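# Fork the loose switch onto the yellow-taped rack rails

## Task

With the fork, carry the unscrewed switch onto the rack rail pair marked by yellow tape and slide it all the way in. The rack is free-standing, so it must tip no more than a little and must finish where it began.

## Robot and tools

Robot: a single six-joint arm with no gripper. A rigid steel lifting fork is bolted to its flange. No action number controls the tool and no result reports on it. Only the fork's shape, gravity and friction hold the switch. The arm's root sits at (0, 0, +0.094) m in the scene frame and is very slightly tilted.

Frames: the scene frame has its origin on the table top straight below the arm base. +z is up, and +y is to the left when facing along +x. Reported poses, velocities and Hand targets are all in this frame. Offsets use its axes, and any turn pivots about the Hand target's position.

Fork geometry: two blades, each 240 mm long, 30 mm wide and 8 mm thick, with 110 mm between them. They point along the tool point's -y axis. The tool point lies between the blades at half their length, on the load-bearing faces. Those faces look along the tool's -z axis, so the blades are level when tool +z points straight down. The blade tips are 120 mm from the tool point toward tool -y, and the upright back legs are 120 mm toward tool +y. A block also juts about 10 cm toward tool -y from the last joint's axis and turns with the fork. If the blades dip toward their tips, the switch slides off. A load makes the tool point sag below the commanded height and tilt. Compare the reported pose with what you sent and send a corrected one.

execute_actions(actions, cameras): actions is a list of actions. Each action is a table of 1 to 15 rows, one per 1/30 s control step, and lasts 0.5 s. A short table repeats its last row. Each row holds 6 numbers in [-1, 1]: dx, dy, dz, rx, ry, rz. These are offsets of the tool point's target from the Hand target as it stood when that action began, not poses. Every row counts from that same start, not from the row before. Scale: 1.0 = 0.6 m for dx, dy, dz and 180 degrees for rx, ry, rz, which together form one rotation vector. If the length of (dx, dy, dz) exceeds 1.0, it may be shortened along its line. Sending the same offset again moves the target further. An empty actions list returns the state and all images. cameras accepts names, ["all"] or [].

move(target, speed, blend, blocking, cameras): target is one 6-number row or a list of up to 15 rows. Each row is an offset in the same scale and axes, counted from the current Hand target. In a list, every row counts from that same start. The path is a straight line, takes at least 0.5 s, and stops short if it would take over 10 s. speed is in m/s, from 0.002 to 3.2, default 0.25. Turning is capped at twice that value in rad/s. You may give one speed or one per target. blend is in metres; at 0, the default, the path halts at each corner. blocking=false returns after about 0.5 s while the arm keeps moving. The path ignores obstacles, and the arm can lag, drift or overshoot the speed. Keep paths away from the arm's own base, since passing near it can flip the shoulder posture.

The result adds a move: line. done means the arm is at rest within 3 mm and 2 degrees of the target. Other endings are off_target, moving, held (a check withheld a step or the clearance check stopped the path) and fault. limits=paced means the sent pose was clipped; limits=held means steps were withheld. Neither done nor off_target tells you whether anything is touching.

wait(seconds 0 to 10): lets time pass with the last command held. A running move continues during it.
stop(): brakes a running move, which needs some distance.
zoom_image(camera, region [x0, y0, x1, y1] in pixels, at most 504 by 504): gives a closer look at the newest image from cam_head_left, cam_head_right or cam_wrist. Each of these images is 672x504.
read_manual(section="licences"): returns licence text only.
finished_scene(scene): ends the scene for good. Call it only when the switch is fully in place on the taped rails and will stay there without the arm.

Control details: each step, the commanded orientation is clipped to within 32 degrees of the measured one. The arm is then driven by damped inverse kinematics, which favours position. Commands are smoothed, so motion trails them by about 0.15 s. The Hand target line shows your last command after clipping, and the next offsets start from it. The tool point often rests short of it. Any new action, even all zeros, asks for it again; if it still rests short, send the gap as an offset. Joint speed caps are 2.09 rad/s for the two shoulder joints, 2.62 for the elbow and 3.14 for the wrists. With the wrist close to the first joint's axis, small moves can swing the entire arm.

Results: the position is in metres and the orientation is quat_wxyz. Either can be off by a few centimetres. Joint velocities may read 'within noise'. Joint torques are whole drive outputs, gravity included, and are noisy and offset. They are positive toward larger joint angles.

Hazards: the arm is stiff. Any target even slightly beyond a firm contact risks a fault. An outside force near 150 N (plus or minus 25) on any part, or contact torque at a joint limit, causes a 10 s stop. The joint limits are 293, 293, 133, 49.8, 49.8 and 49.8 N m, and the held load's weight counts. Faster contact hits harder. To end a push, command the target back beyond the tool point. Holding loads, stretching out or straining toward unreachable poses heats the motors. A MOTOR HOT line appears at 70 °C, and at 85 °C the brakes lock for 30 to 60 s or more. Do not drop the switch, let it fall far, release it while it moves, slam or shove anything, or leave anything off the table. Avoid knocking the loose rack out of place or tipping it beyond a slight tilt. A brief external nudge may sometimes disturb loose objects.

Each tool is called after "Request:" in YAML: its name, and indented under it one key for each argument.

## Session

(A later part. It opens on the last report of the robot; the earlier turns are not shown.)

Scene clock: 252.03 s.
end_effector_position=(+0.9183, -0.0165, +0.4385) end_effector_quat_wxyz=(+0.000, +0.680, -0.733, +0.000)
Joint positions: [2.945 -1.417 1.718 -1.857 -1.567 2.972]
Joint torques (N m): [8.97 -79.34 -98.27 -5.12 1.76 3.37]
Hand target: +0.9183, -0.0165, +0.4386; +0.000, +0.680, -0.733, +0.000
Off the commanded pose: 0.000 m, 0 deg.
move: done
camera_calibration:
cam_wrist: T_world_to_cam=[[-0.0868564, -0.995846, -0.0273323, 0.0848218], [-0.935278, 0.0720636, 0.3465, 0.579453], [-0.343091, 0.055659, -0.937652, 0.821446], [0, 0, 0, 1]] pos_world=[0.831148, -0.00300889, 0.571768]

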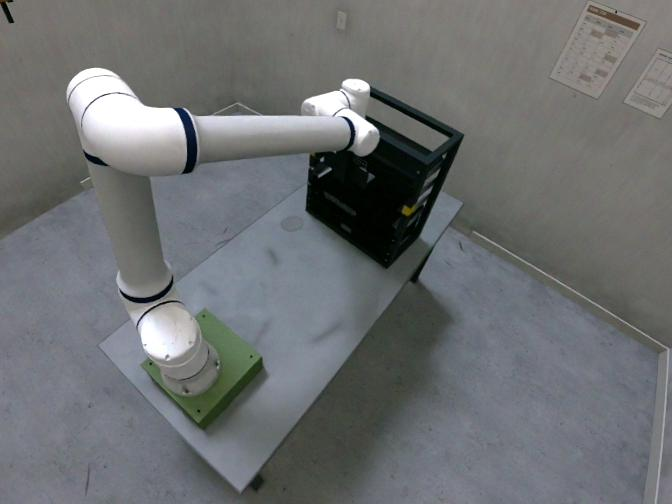

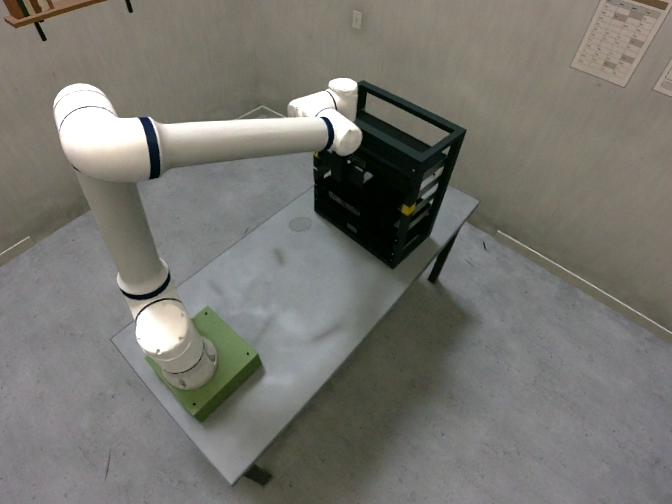

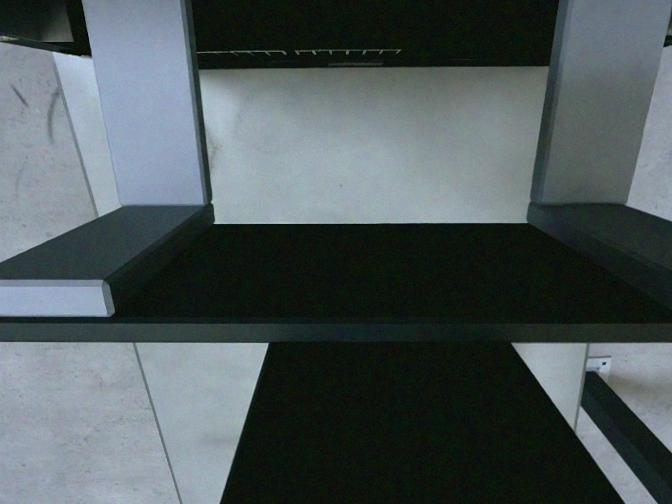

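Request:
move:
  target: [0, 0, 0.006, 0, 0, 0]
  speed: 0.03

Request:
move:
  target: [0, 0, 0.009, 0, 0, 0]
  speed: 0.03
  cameras: ["all"]

Request:
zoom_image:
  camera: "cam_head_right"
  region: [290, 70, 475, 275]

Request:
zoom_image:
  camera: "cam_head_left"
  region: [290, 70, 475, 275]

Scene clock: 258.73 s.
end_effector_position=(+0.9182, -0.0164, +0.4417) end_effector_quat_wxyz=(+0.000, +0.680, -0.733, +0.000)
Joint positions: [2.945 -1.419 1.713 -1.85 -1.567 2.973]
Joint torques (N m): [4.22 -124.04 -137.6 -16.49 2.21 2.22]
Hand target: +0.9183, -0.0165, +0.4422; +0.000, +0.680, -0.733, +0.000
Off the commanded pose: 0.000 m, 0 deg.
move: done

Scene clock: 259.47 s.
end_effector_position=(+0.9183, -0.0164, +0.4474) end_effector_quat_wxyz=(+0.000, +0.680, -0.733, +0.000)
Joint positions: [2.945 -1.421 1.706 -1.841 -1.567 2.973]
Joint torques (N m): [-7.85 -128.66 -142.66 -18.37 1.85 -0.57]
Hand target: +0.9183, -0.0165, +0.4476; +0.000, +0.680, -0.733, +0.000
Off the commanded pose: 0.000 m, 0 deg.
move: done
camera_calibration:
cam_wrist: T_world_to_cam=[[-0.0868897, -0.99584, -0.027426, 0.085258], [-0.935276, 0.0720622, 0.346506, 0.576415], [-0.343089, 0.0557587, -0.937647, 0.829909], [0, 0, 0, 1]] pos_world=[0.831247, -0.00290904, 0.580768]

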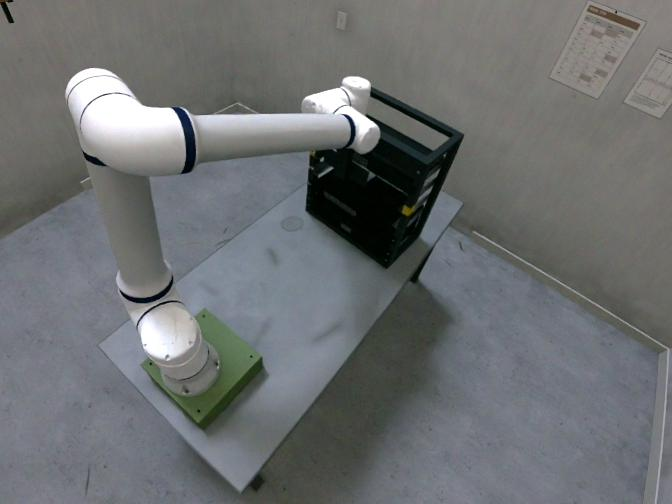

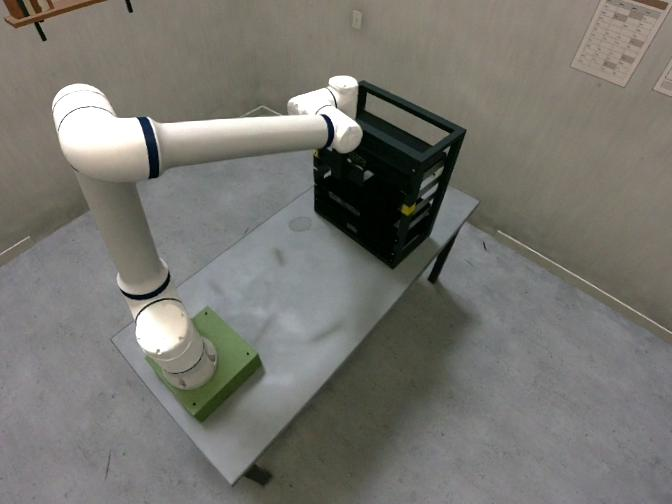

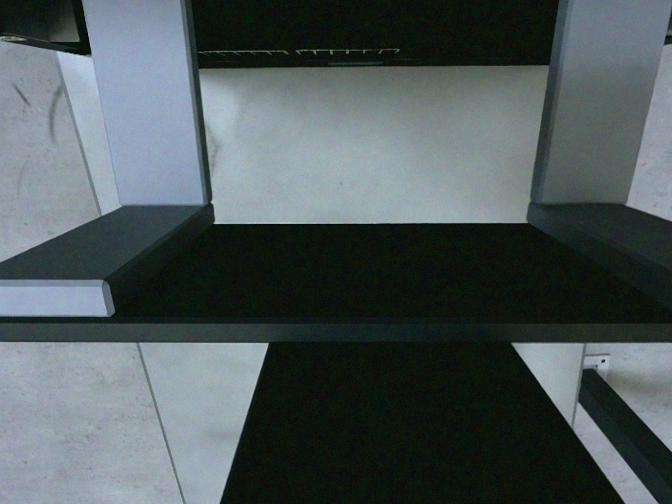

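Scaled by 2.459.

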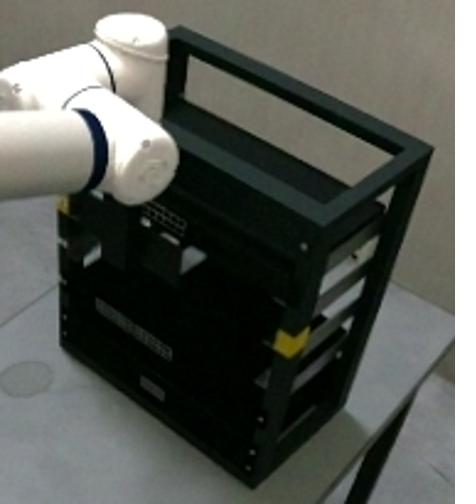

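Scaled by 2.459.

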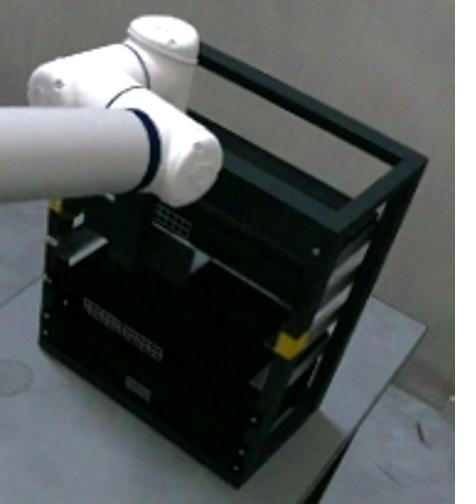

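Request:
move:
  target: [-0.0831, 0.0061, 0, 0, 0, 0]
  speed: 0.06
  cameras: ["all"]

Request:
zoom_image:
  camera: "cam_head_right"
  region: [290, 70, 475, 275]

Request:
zoom_image:
  camera: "cam_head_left"
  region: [290, 70, 475, 275]

Scene clock: 270.07 s.
end_effector_position=(+0.8686, -0.0128, +0.4476) end_effector_quat_wxyz=(+0.000, +0.680, -0.733, +0.000)
Joint positions: [2.933 -1.503 1.796 -1.849 -1.567 2.961]
Joint torques (N m): [-22.7 -117.35 -118.5 -23.39 -0.01 -1.95]
Hand target: +0.8685, -0.0128, +0.4476; +0.000, +0.680, -0.733, +0.000
Off the commanded pose: 0.000 m, 0 deg.
move: done
camera_calibration:
cam_wrist: T_world_to_cam=[[-0.0868895, -0.995841, -0.0274174, 0.084525], [-0.935243, 0.0720598, 0.346595, 0.529527], [-0.343177, 0.0557573, -0.937614, 0.812895], [0, 0, 0, 1]] pos_world=[0.781548, 0.000690961, 0.580968]

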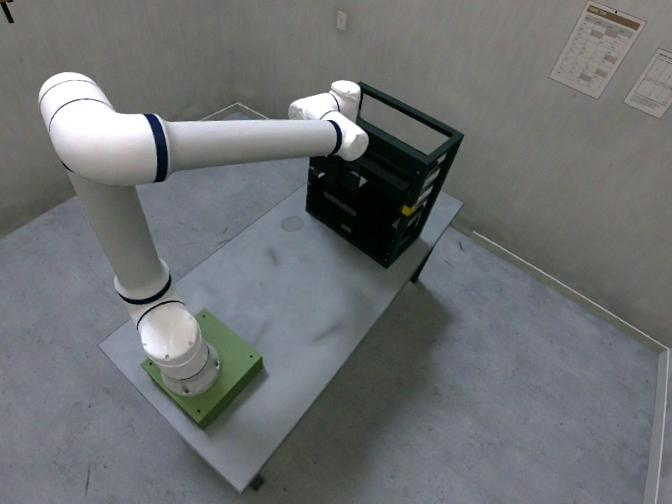

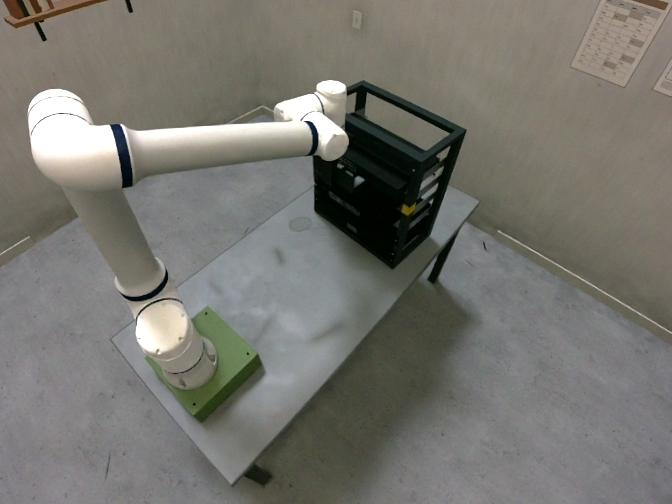

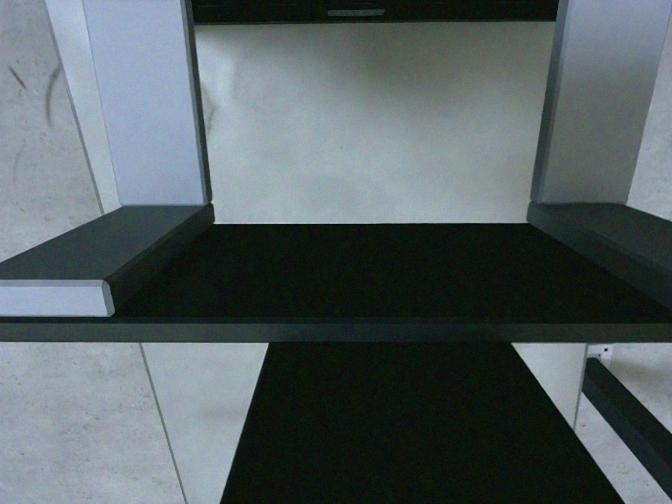

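Scaled by 2.459.

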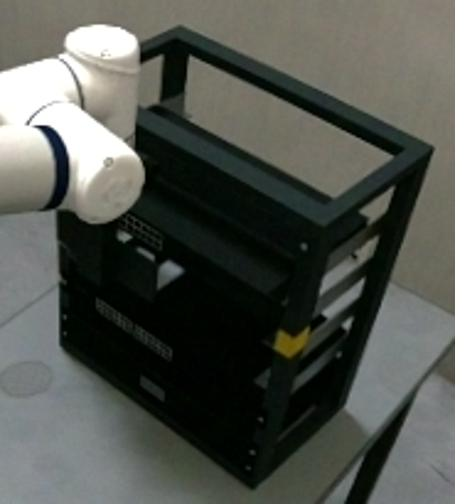

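Scaled by 2.459.

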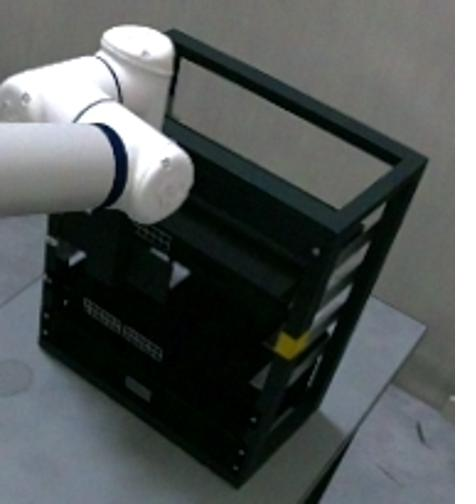

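Request:
move:
  target: [-0.399, 0.0293, 0, 0, 0, 0]
  speed: 0.12
  cameras: ["all"]

Request:
zoom_image:
  camera: "cam_head_right"
  region: [230, 70, 475, 275]

Request:
zoom_image:
  camera: "cam_head_left"
  region: [230, 70, 475, 275]

Scene clock: 275.97 s.
end_effector_position=(+0.6292, +0.0047, +0.4476) end_effector_quat_wxyz=(+0.000, +0.680, -0.733, +0.000)
Joint positions: [2.839 -1.937 2.153 -1.772 -1.568 2.867]
Joint torques (N m): [-22.32 -62.52 -119.7 -18.4 3.25 -2.25]
Hand target: +0.6291, +0.0048, +0.4476; +0.000, +0.680, -0.733, +0.000
Off the commanded pose: 0.000 m, 0 deg.
move: done
camera_calibration:
cam_wrist: T_world_to_cam=[[-0.0868562, -0.995846, -0.0273236, 0.0811782], [-0.935245, 0.0720612, 0.346588, 0.304367], [-0.343179, 0.0556576, -0.93762, 0.729763], [0, 0, 0, 1]] pos_world=[0.542148, 0.0182911, 0.580968]

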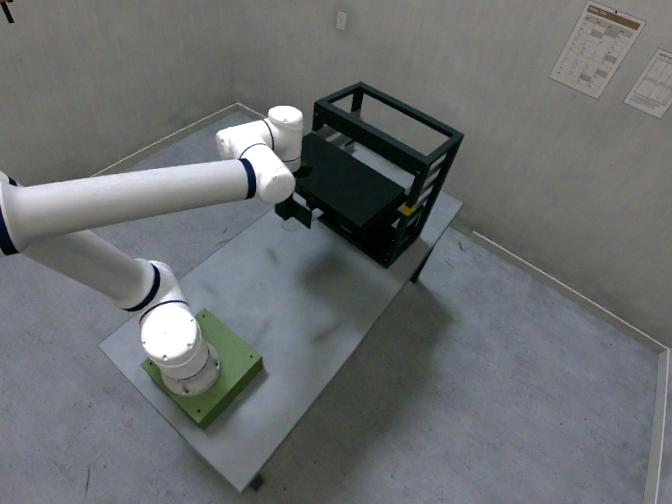

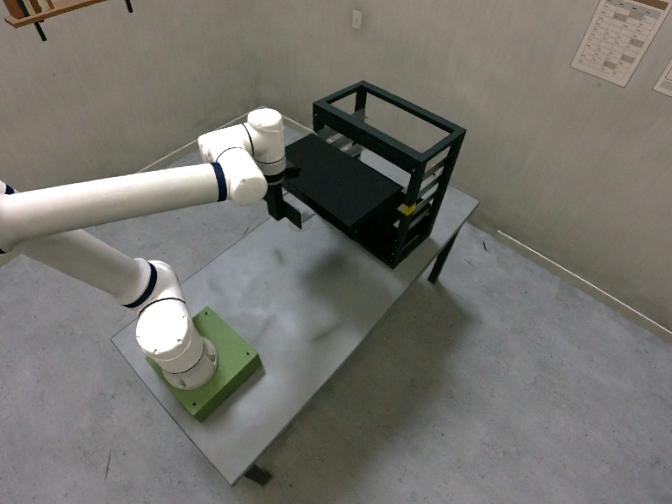

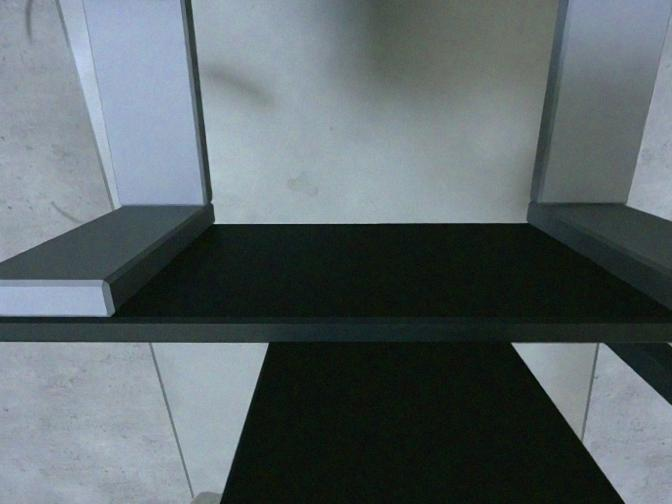

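Scaled by 2.057.

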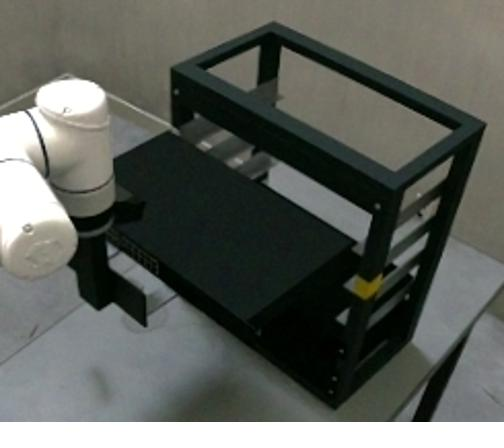

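Scaled by 2.057.

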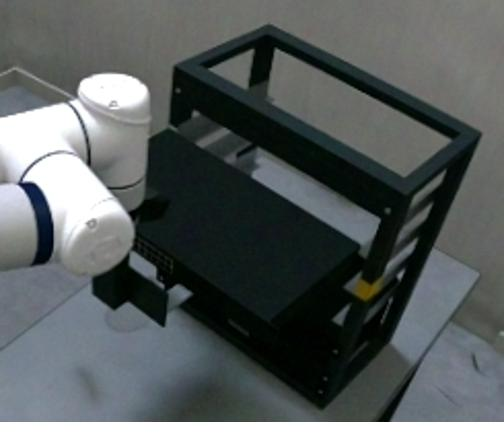

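Request:
move:
  target:
    - [-0.0499, 0.0037, 0, 0, 0, 0]
    - [-0.0499, 0.0037, -0.1482, 0, 0, 0]
  speed: 0.12
  blend: [0.01, 0]
  cameras: ["all"]

Request:
zoom_image:
  camera: "cam_head_right"
  region: [230, 70, 475, 275]

Request:
zoom_image:
  camera: "cam_head_left"
  region: [230, 70, 475, 275]

Scene clock: 290.40 s.
end_effector_position=(+0.5991, +0.0069, +0.3588) end_effector_quat_wxyz=(+0.000, +0.680, -0.733, +0.000)
Joint positions: [2.82 -1.95 2.322 -1.928 -1.568 2.848]
Joint torques (N m): [9.71 -29.68 -114.52 -22.91 3.63 3.3]
Hand target: +0.5991, +0.0070, +0.3587; +0.000, +0.680, -0.733, +0.000
Off the commanded pose: 0.000 m, 0 deg.
move: done
camera_calibration:
cam_wrist: T_world_to_cam=[[-0.0869832, -0.995833, -0.0273925, 0.0783272], [-0.935267, 0.0721615, 0.346508, 0.306889], [-0.343087, 0.0557597, -0.937647, 0.63602], [0, 0, 0, 1]] pos_world=[0.512047, 0.0203909, 0.492168]

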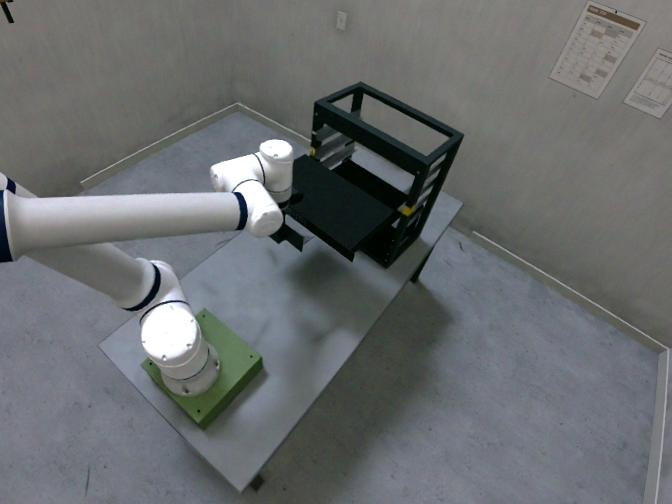

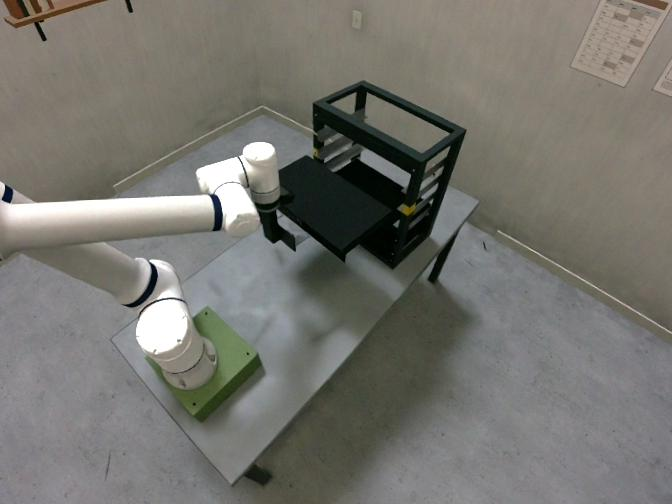

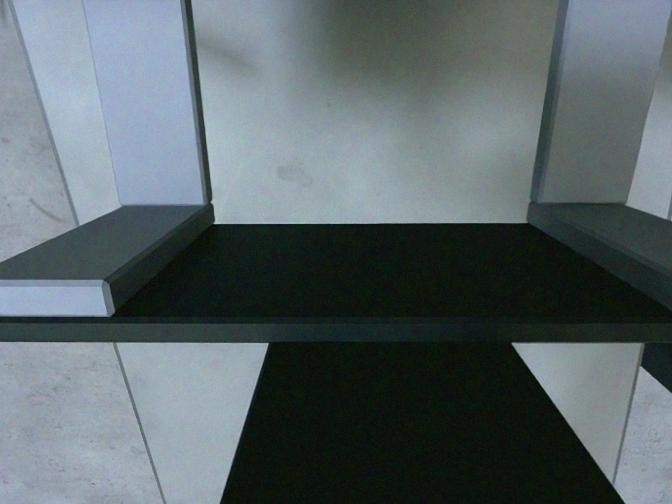

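Scaled by 2.057.

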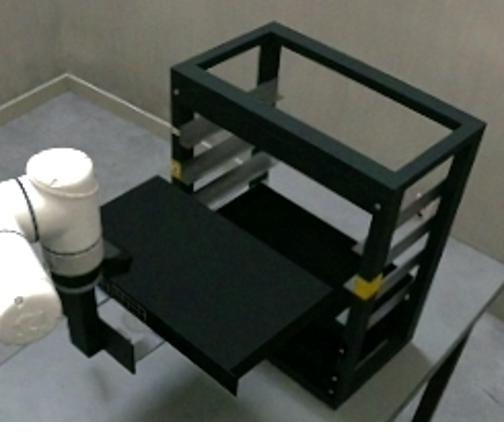

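Scaled by 2.057.

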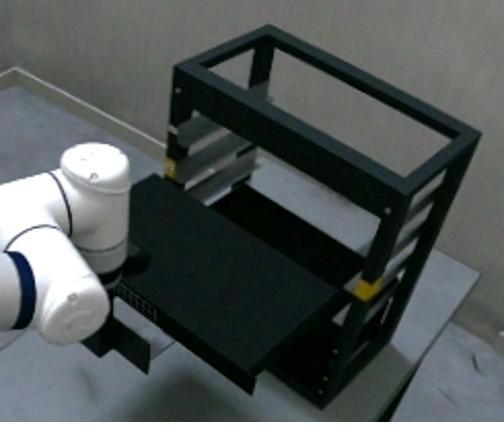

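Request:
move:
  target: [0.4682, -0.0343, 0, 0, 0, 0]
  speed: 0.1
  cameras: ["all"]

Request:
zoom_image:
  camera: "cam_head_right"
  region: [260, 70, 475, 275]

Request:
zoom_image:
  camera: "cam_head_left"
  region: [260, 70, 475, 275]

Scene clock: 297.13 s.
end_effector_position=(+0.8799, -0.0136, +0.3587) end_effector_quat_wxyz=(+0.000, +0.680, -0.733, +0.000)
Joint positions: [2.936 -1.432 1.884 -2.009 -1.567 2.964]
Joint torques (N m): [9.79 -95.8 -136.68 -18.29 0.56 3.47]
Hand target: +0.8800, -0.0136, +0.3587; +0.000, +0.680, -0.733, +0.000
Off the commanded pose: 0.000 m, 0 deg.
move: done
camera_calibration:
cam_wrist: T_world_to_cam=[[-0.0868897, -0.99584, -0.027426, 0.0822657], [-0.935276, 0.0720622, 0.346506, 0.570975], [-0.343089, 0.0557587, -0.937647, 0.733281], [0, 0, 0, 1]] pos_world=[0.792747, -0.000109042, 0.491968]

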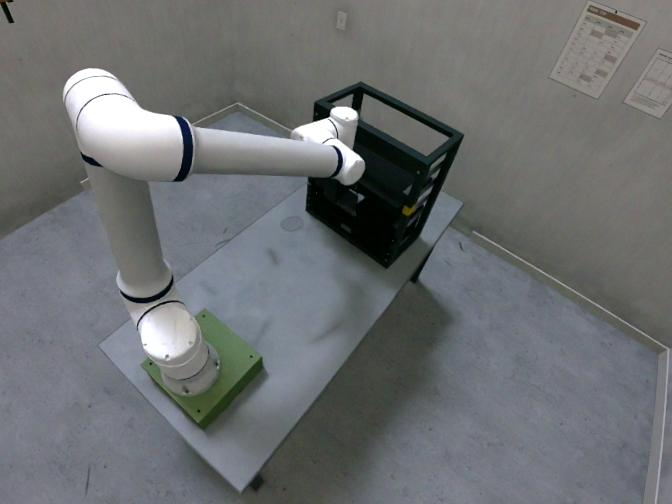

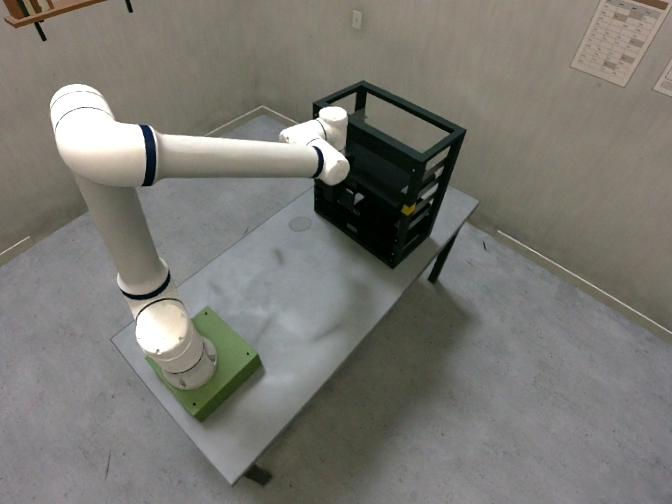

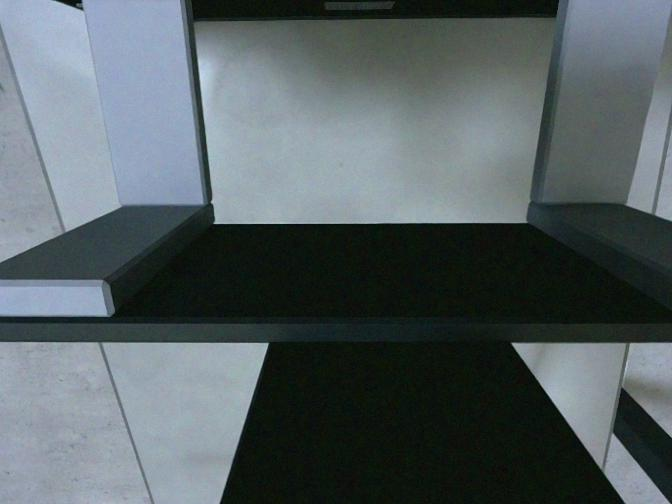

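Scaled by 2.344.

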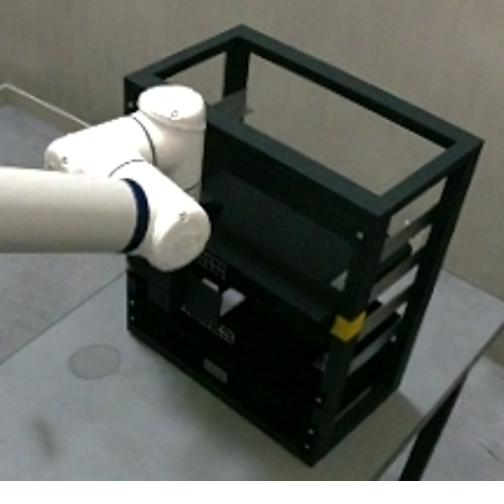

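Scaled by 2.344.

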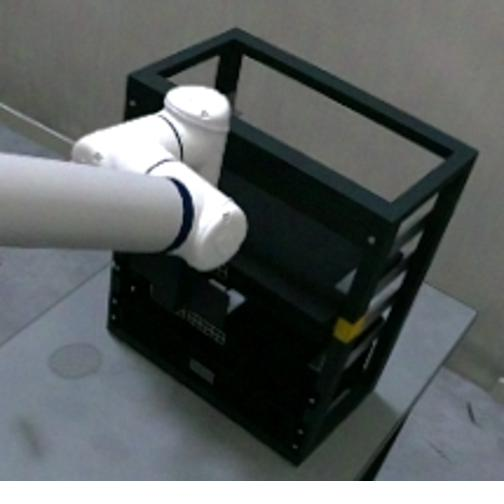

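Request:
move:
  target: [0.0693, -0.0051, 0, 0, 0, 0]
  speed: 0.05
  cameras: ["all"]

Request:
zoom_image:
  camera: "cam_head_right"
  region: [260, 70, 475, 275]

Request:
zoom_image:
  camera: "cam_head_left"
  region: [260, 70, 475, 275]

Scene clock: 301.07 s.
end_effector_position=(+0.9214, -0.0166, +0.3587) end_effector_quat_wxyz=(+0.000, +0.680, -0.733, +0.000)
Joint positions: [2.946 -1.366 1.806 -1.996 -1.567 2.974]
Joint torques (N m): [8.96 -102.61 -135 -18.42 2.37 3.35]
Hand target: +0.9216, -0.0167, +0.3587; +0.000, +0.680, -0.733, +0.000
Off the commanded pose: 0.000 m, 0 deg.
move: done
camera_calibration:
cam_wrist: T_world_to_cam=[[-0.0868897, -0.99584, -0.027426, 0.0828841], [-0.935276, 0.0720622, 0.346506, 0.610005], [-0.343089, 0.0557587, -0.937647, 0.747686], [0, 0, 0, 1]] pos_world=[0.834247, -0.00310904, 0.491968]

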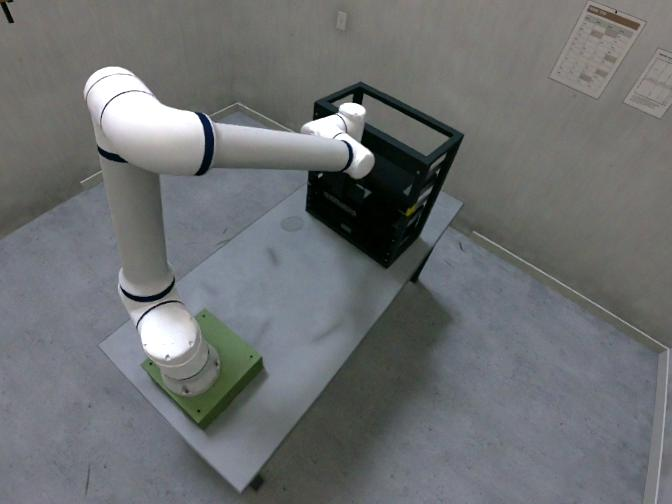

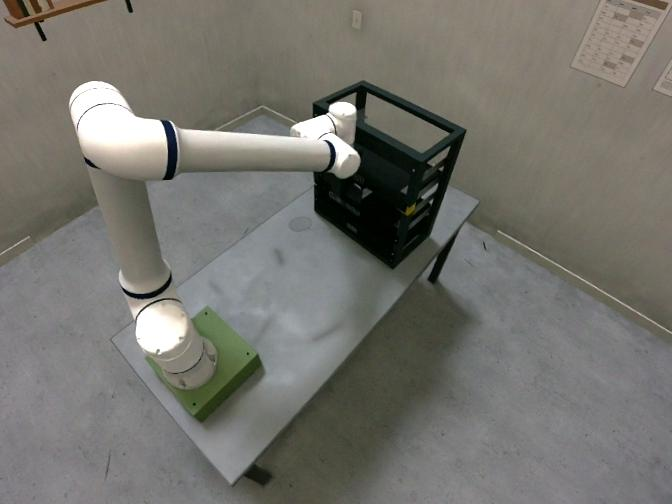

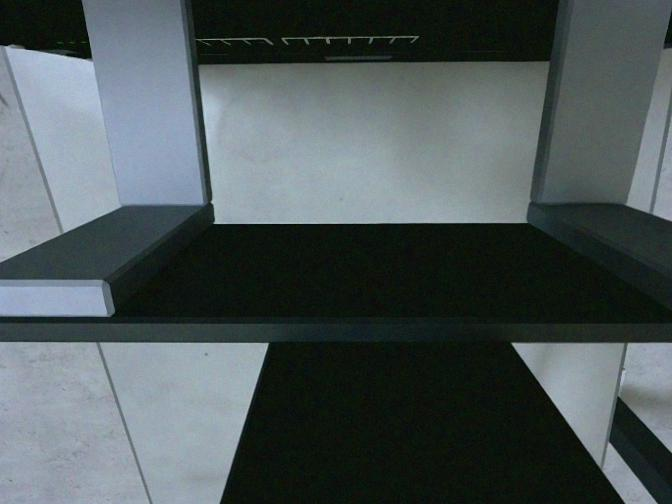

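Scaled by 2.344.

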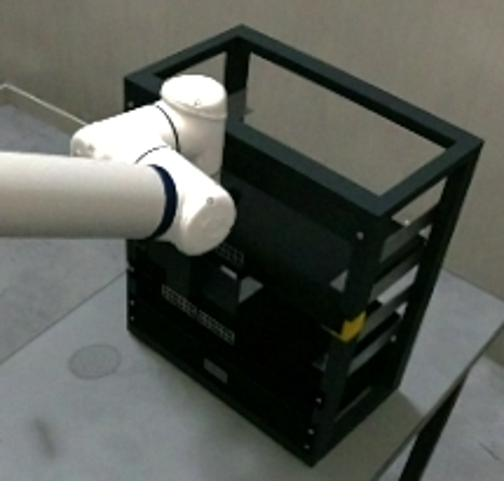

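Scaled by 2.344.

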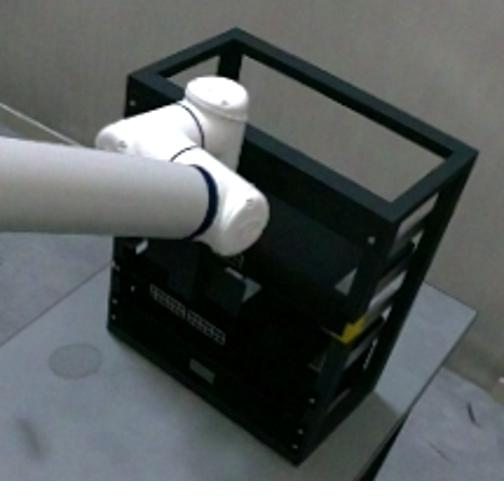

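Request:
move:
  target:
    - [0, 0, -0.0217, 0, 0, 0]
    - [0, 0, -0.06, 0, 0, 0]
  speed: [0.03, 0.08]
  blend: [0.002, 0]
  cameras: ["all"]

Request:
zoom_image:
  camera: "cam_head_right"
  region: [260, 70, 475, 275]

Request:
zoom_image:
  camera: "cam_head_left"
  region: [260, 70, 475, 275]

Scene clock: 307.87 s.
end_effector_position=(+0.9216, -0.0167, +0.3229) end_effector_quat_wxyz=(+0.000, +0.680, -0.733, +0.000)
Joint positions: [2.946 -1.339 1.842 -2.06 -1.567 2.974]
Joint torques (N m): [10.65 -67.8 -69.01 -10.29 1.19 3.36]
Hand target: +0.9216, -0.0167, +0.3227; +0.000, +0.680, -0.733, +0.000
Off the commanded pose: 0.000 m, 0 deg.
move: done
camera_calibration:
cam_wrist: T_world_to_cam=[[-0.0868897, -0.99584, -0.027426, 0.0818315], [-0.935276, 0.0720622, 0.346506, 0.622663], [-0.343089, 0.0557587, -0.937647, 0.714321], [0, 0, 0, 1]] pos_world=[0.834547, -0.00320904, 0.456268]

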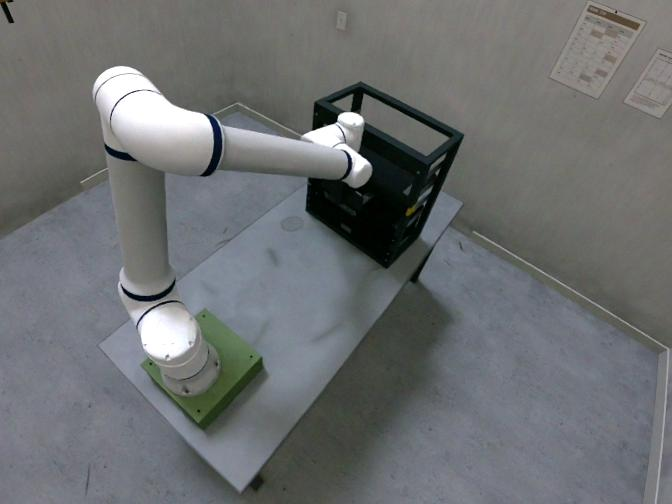

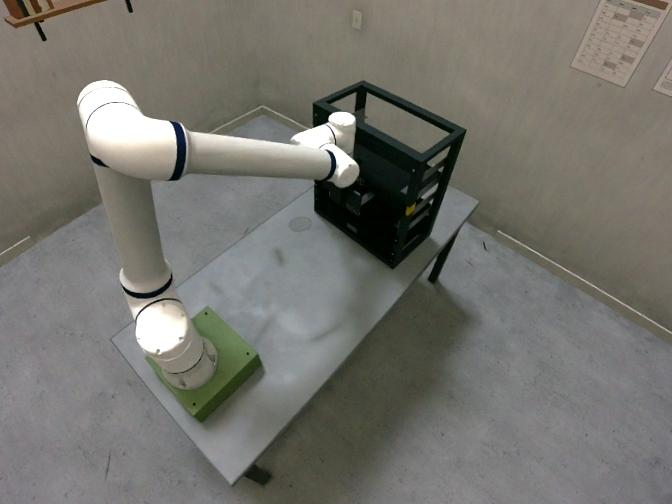

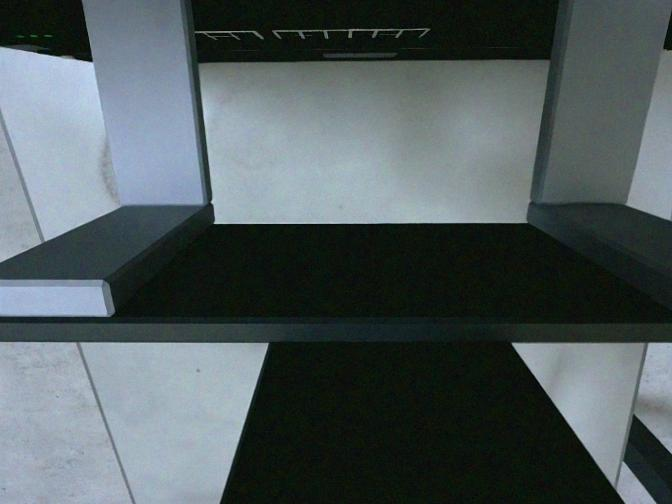

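Scaled by 2.344.

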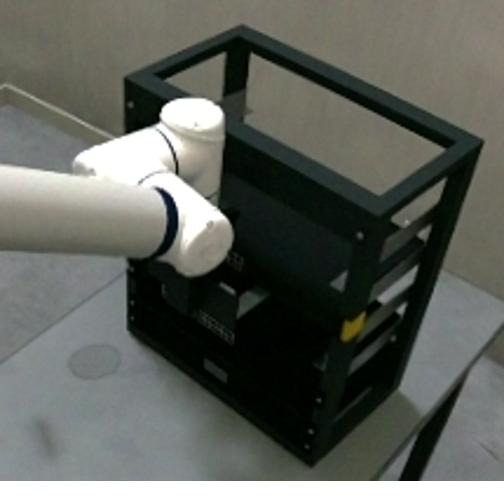

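Scaled by 2.344.

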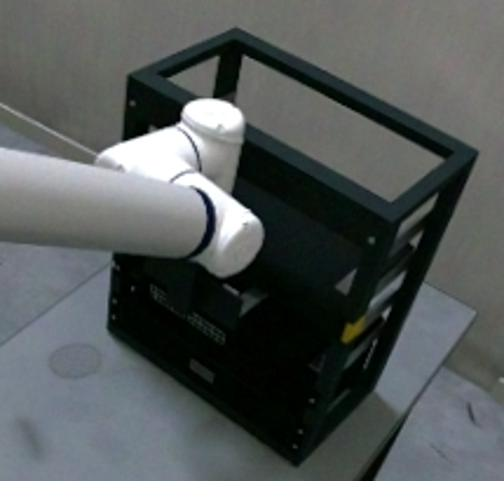

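Request:
move:
  target: [-0.49, 0.036, 0, 0, 0, 0]
  speed: 0.25
  cameras: ["all"]

Request:
zoom_image:
  camera: "cam_head_right"
  region: [260, 70, 475, 275]

Request:
zoom_image:
  camera: "cam_head_left"
  region: [260, 70, 475, 275]

Scene clock: 312.80 s.
end_effector_position=(+0.6278, +0.0049, +0.3226) end_effector_quat_wxyz=(+0.000, +0.680, -0.733, +0.000)
Joint positions: [2.839 -1.854 2.334 -2.036 -1.568 2.867]
Joint torques (N m): [-22.91 -41.38 -68.73 -5.33 1.91 -2.05]
Hand target: +0.6276, +0.0049, +0.3227; +0.000, +0.680, -0.733, +0.000
Off the commanded pose: 0.000 m, 0 deg.
move: done
camera_calibration:
cam_wrist: T_world_to_cam=[[-0.0868895, -0.995841, -0.0274174, 0.0777925], [-0.935243, 0.0720598, 0.346595, 0.346276], [-0.343177, 0.0557573, -0.937614, 0.612034], [0, 0, 0, 1]] pos_world=[0.540648, 0.018391, 0.455968]

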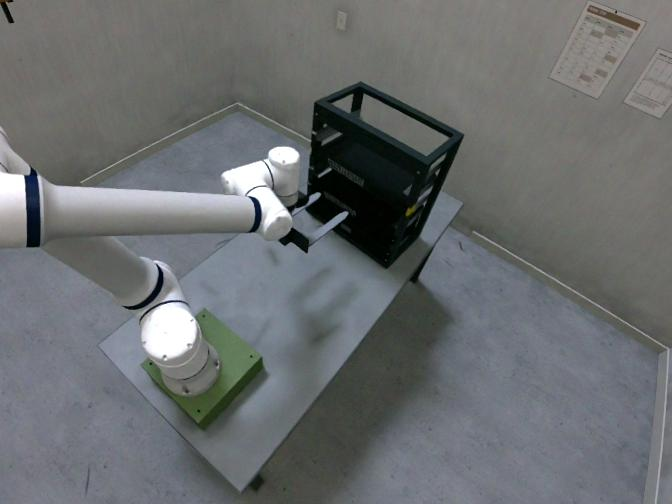

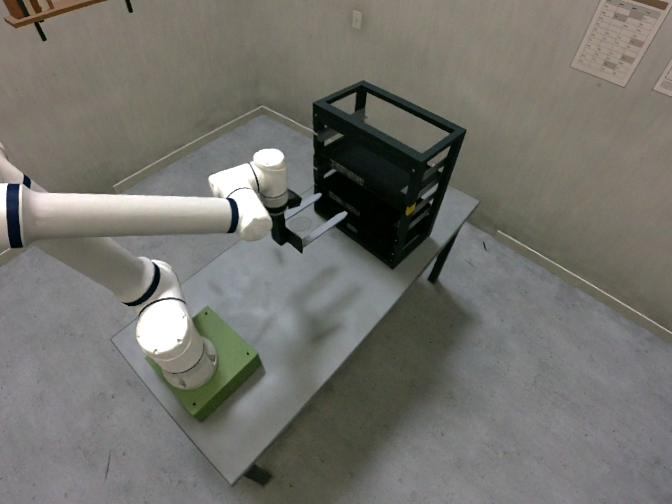

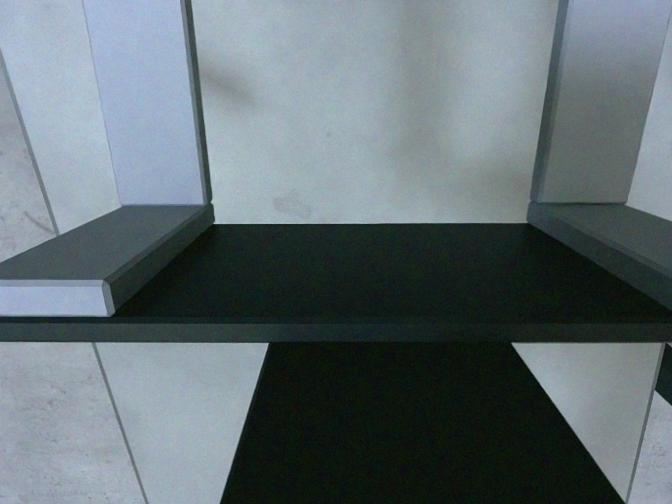

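Scaled by 2.344.

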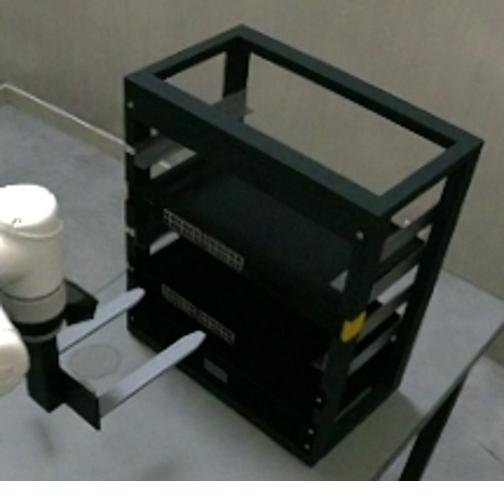

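Scaled by 2.344.

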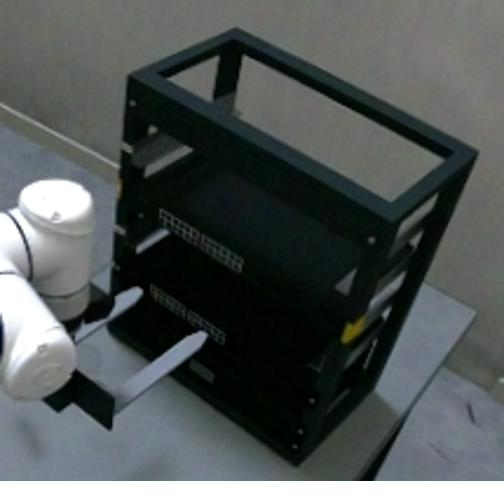

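Request:
move:
  target: [-0.046, 0.3218, 0.5652, -0.0113, -0.3446, 0.0241]
  speed: 0.5
  cameras: ["cam_wrist"]

Request:
zoom_image:
  camera: "cam_wrist"
  region: [310, 0, 560, 225]

Request:
move:
  target: [0, -0.66, 0, 0, 0, 0]
  speed: 0.5
  cameras: ["cam_wrist"]

Request:
zoom_image:
  camera: "cam_wrist"
  region: [190, 0, 440, 225]

Scene clock: 324.07 s.
end_effector_position=(+0.6000, +0.1980, +0.6618) end_effector_quat_wxyz=(-0.366, +0.609, -0.603, +0.363)
Joint positions: [3.235 -2.029 2.532 -3.144 -1.6 3.165]
Joint torques (N m): [12.08 0.19 -96.29 -12.83 -2.48 3.4]
Hand target: +0.6000, +0.1980, +0.6618; -0.366, +0.609, -0.603, +0.363
Off the commanded pose: 0.000 m, 0 deg.
move: done
camera_calibration:
cam_wrist: T_world_to_cam=[[0.0278409, -0.999333, -0.0236406, 0.206341], [-0.745973, -0.00502832, -0.665957, 0.760634], [0.665394, 0.0361761, -0.745616, 0.181435], [0, 0, 0, 1]] pos_world=[0.440943, 0.203464, 0.646708]
Images, in order (width x height): cam_wrist 672x504.

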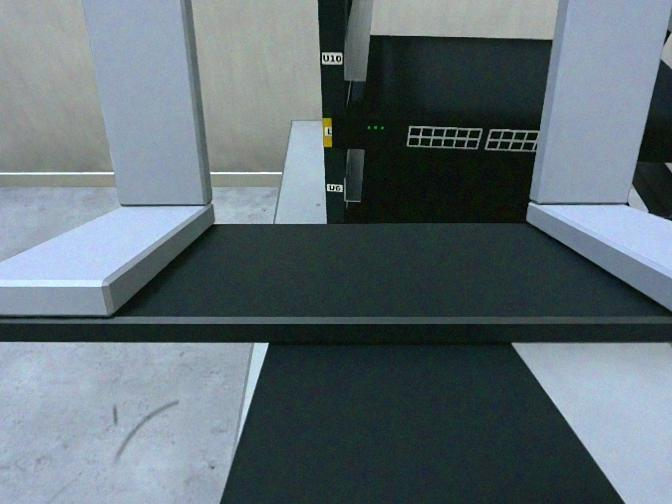

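Scaled by 2.016.

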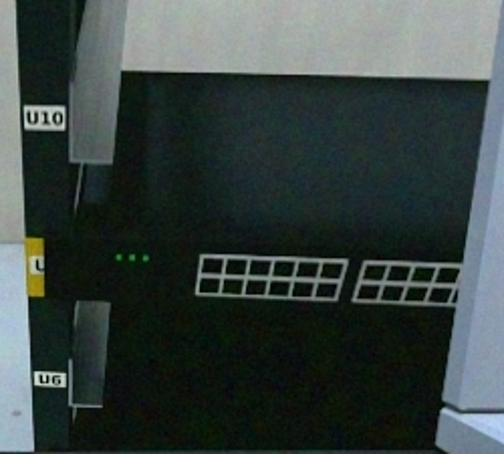

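Scene clock: 325.97 s.
end_effector_position=(+0.6000, -0.1979, +0.6618) end_effector_quat_wxyz=(-0.366, +0.609, -0.603, +0.363)
Joint positions: [2.007 -2.15 2.515 -2.527 -0.617 2.267]
Joint torques (N m): [-21.31 11.35 -98.12 -5.78 7.46 -2.29]
Hand target: +0.6000, -0.1980, +0.6618; -0.366, +0.609, -0.603, +0.363
Off the commanded pose: 0.000 m, 0 deg.
move: done
camera_calibration:
cam_wrist: T_world_to_cam=[[0.027568, -0.999341, -0.0236171, -0.189197], [-0.745695, -0.00482517, -0.666269, 0.758769], [0.665716, 0.0359789, -0.745337, 0.195256], [0, 0, 0, 1]] pos_world=[0.441041, -0.192436, 0.646608]
Images, in order (width x height): cam_wrist 672x504.

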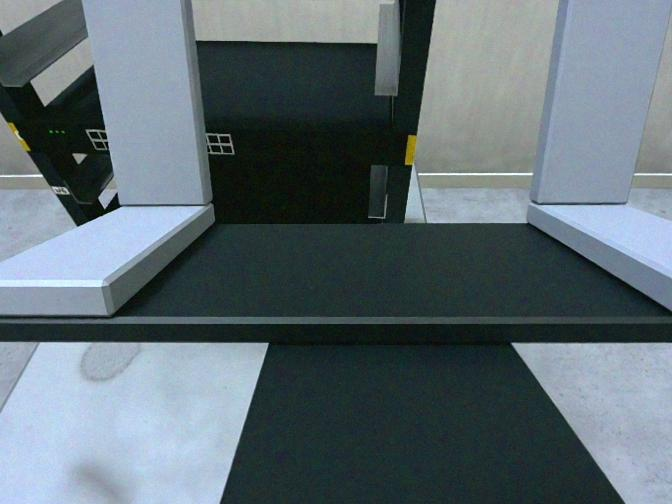

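Scaled by 2.016.

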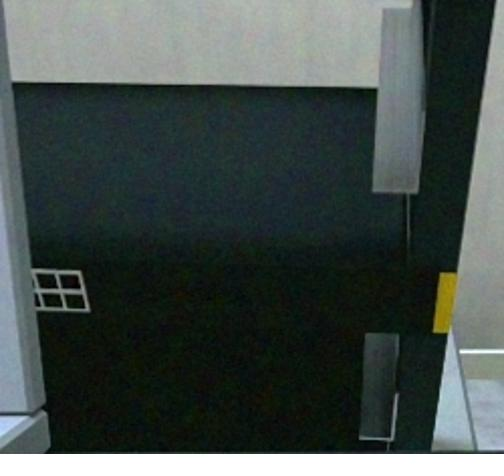

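Request:
finished_scene:
  scene: 1

The scene is finished: the task was done.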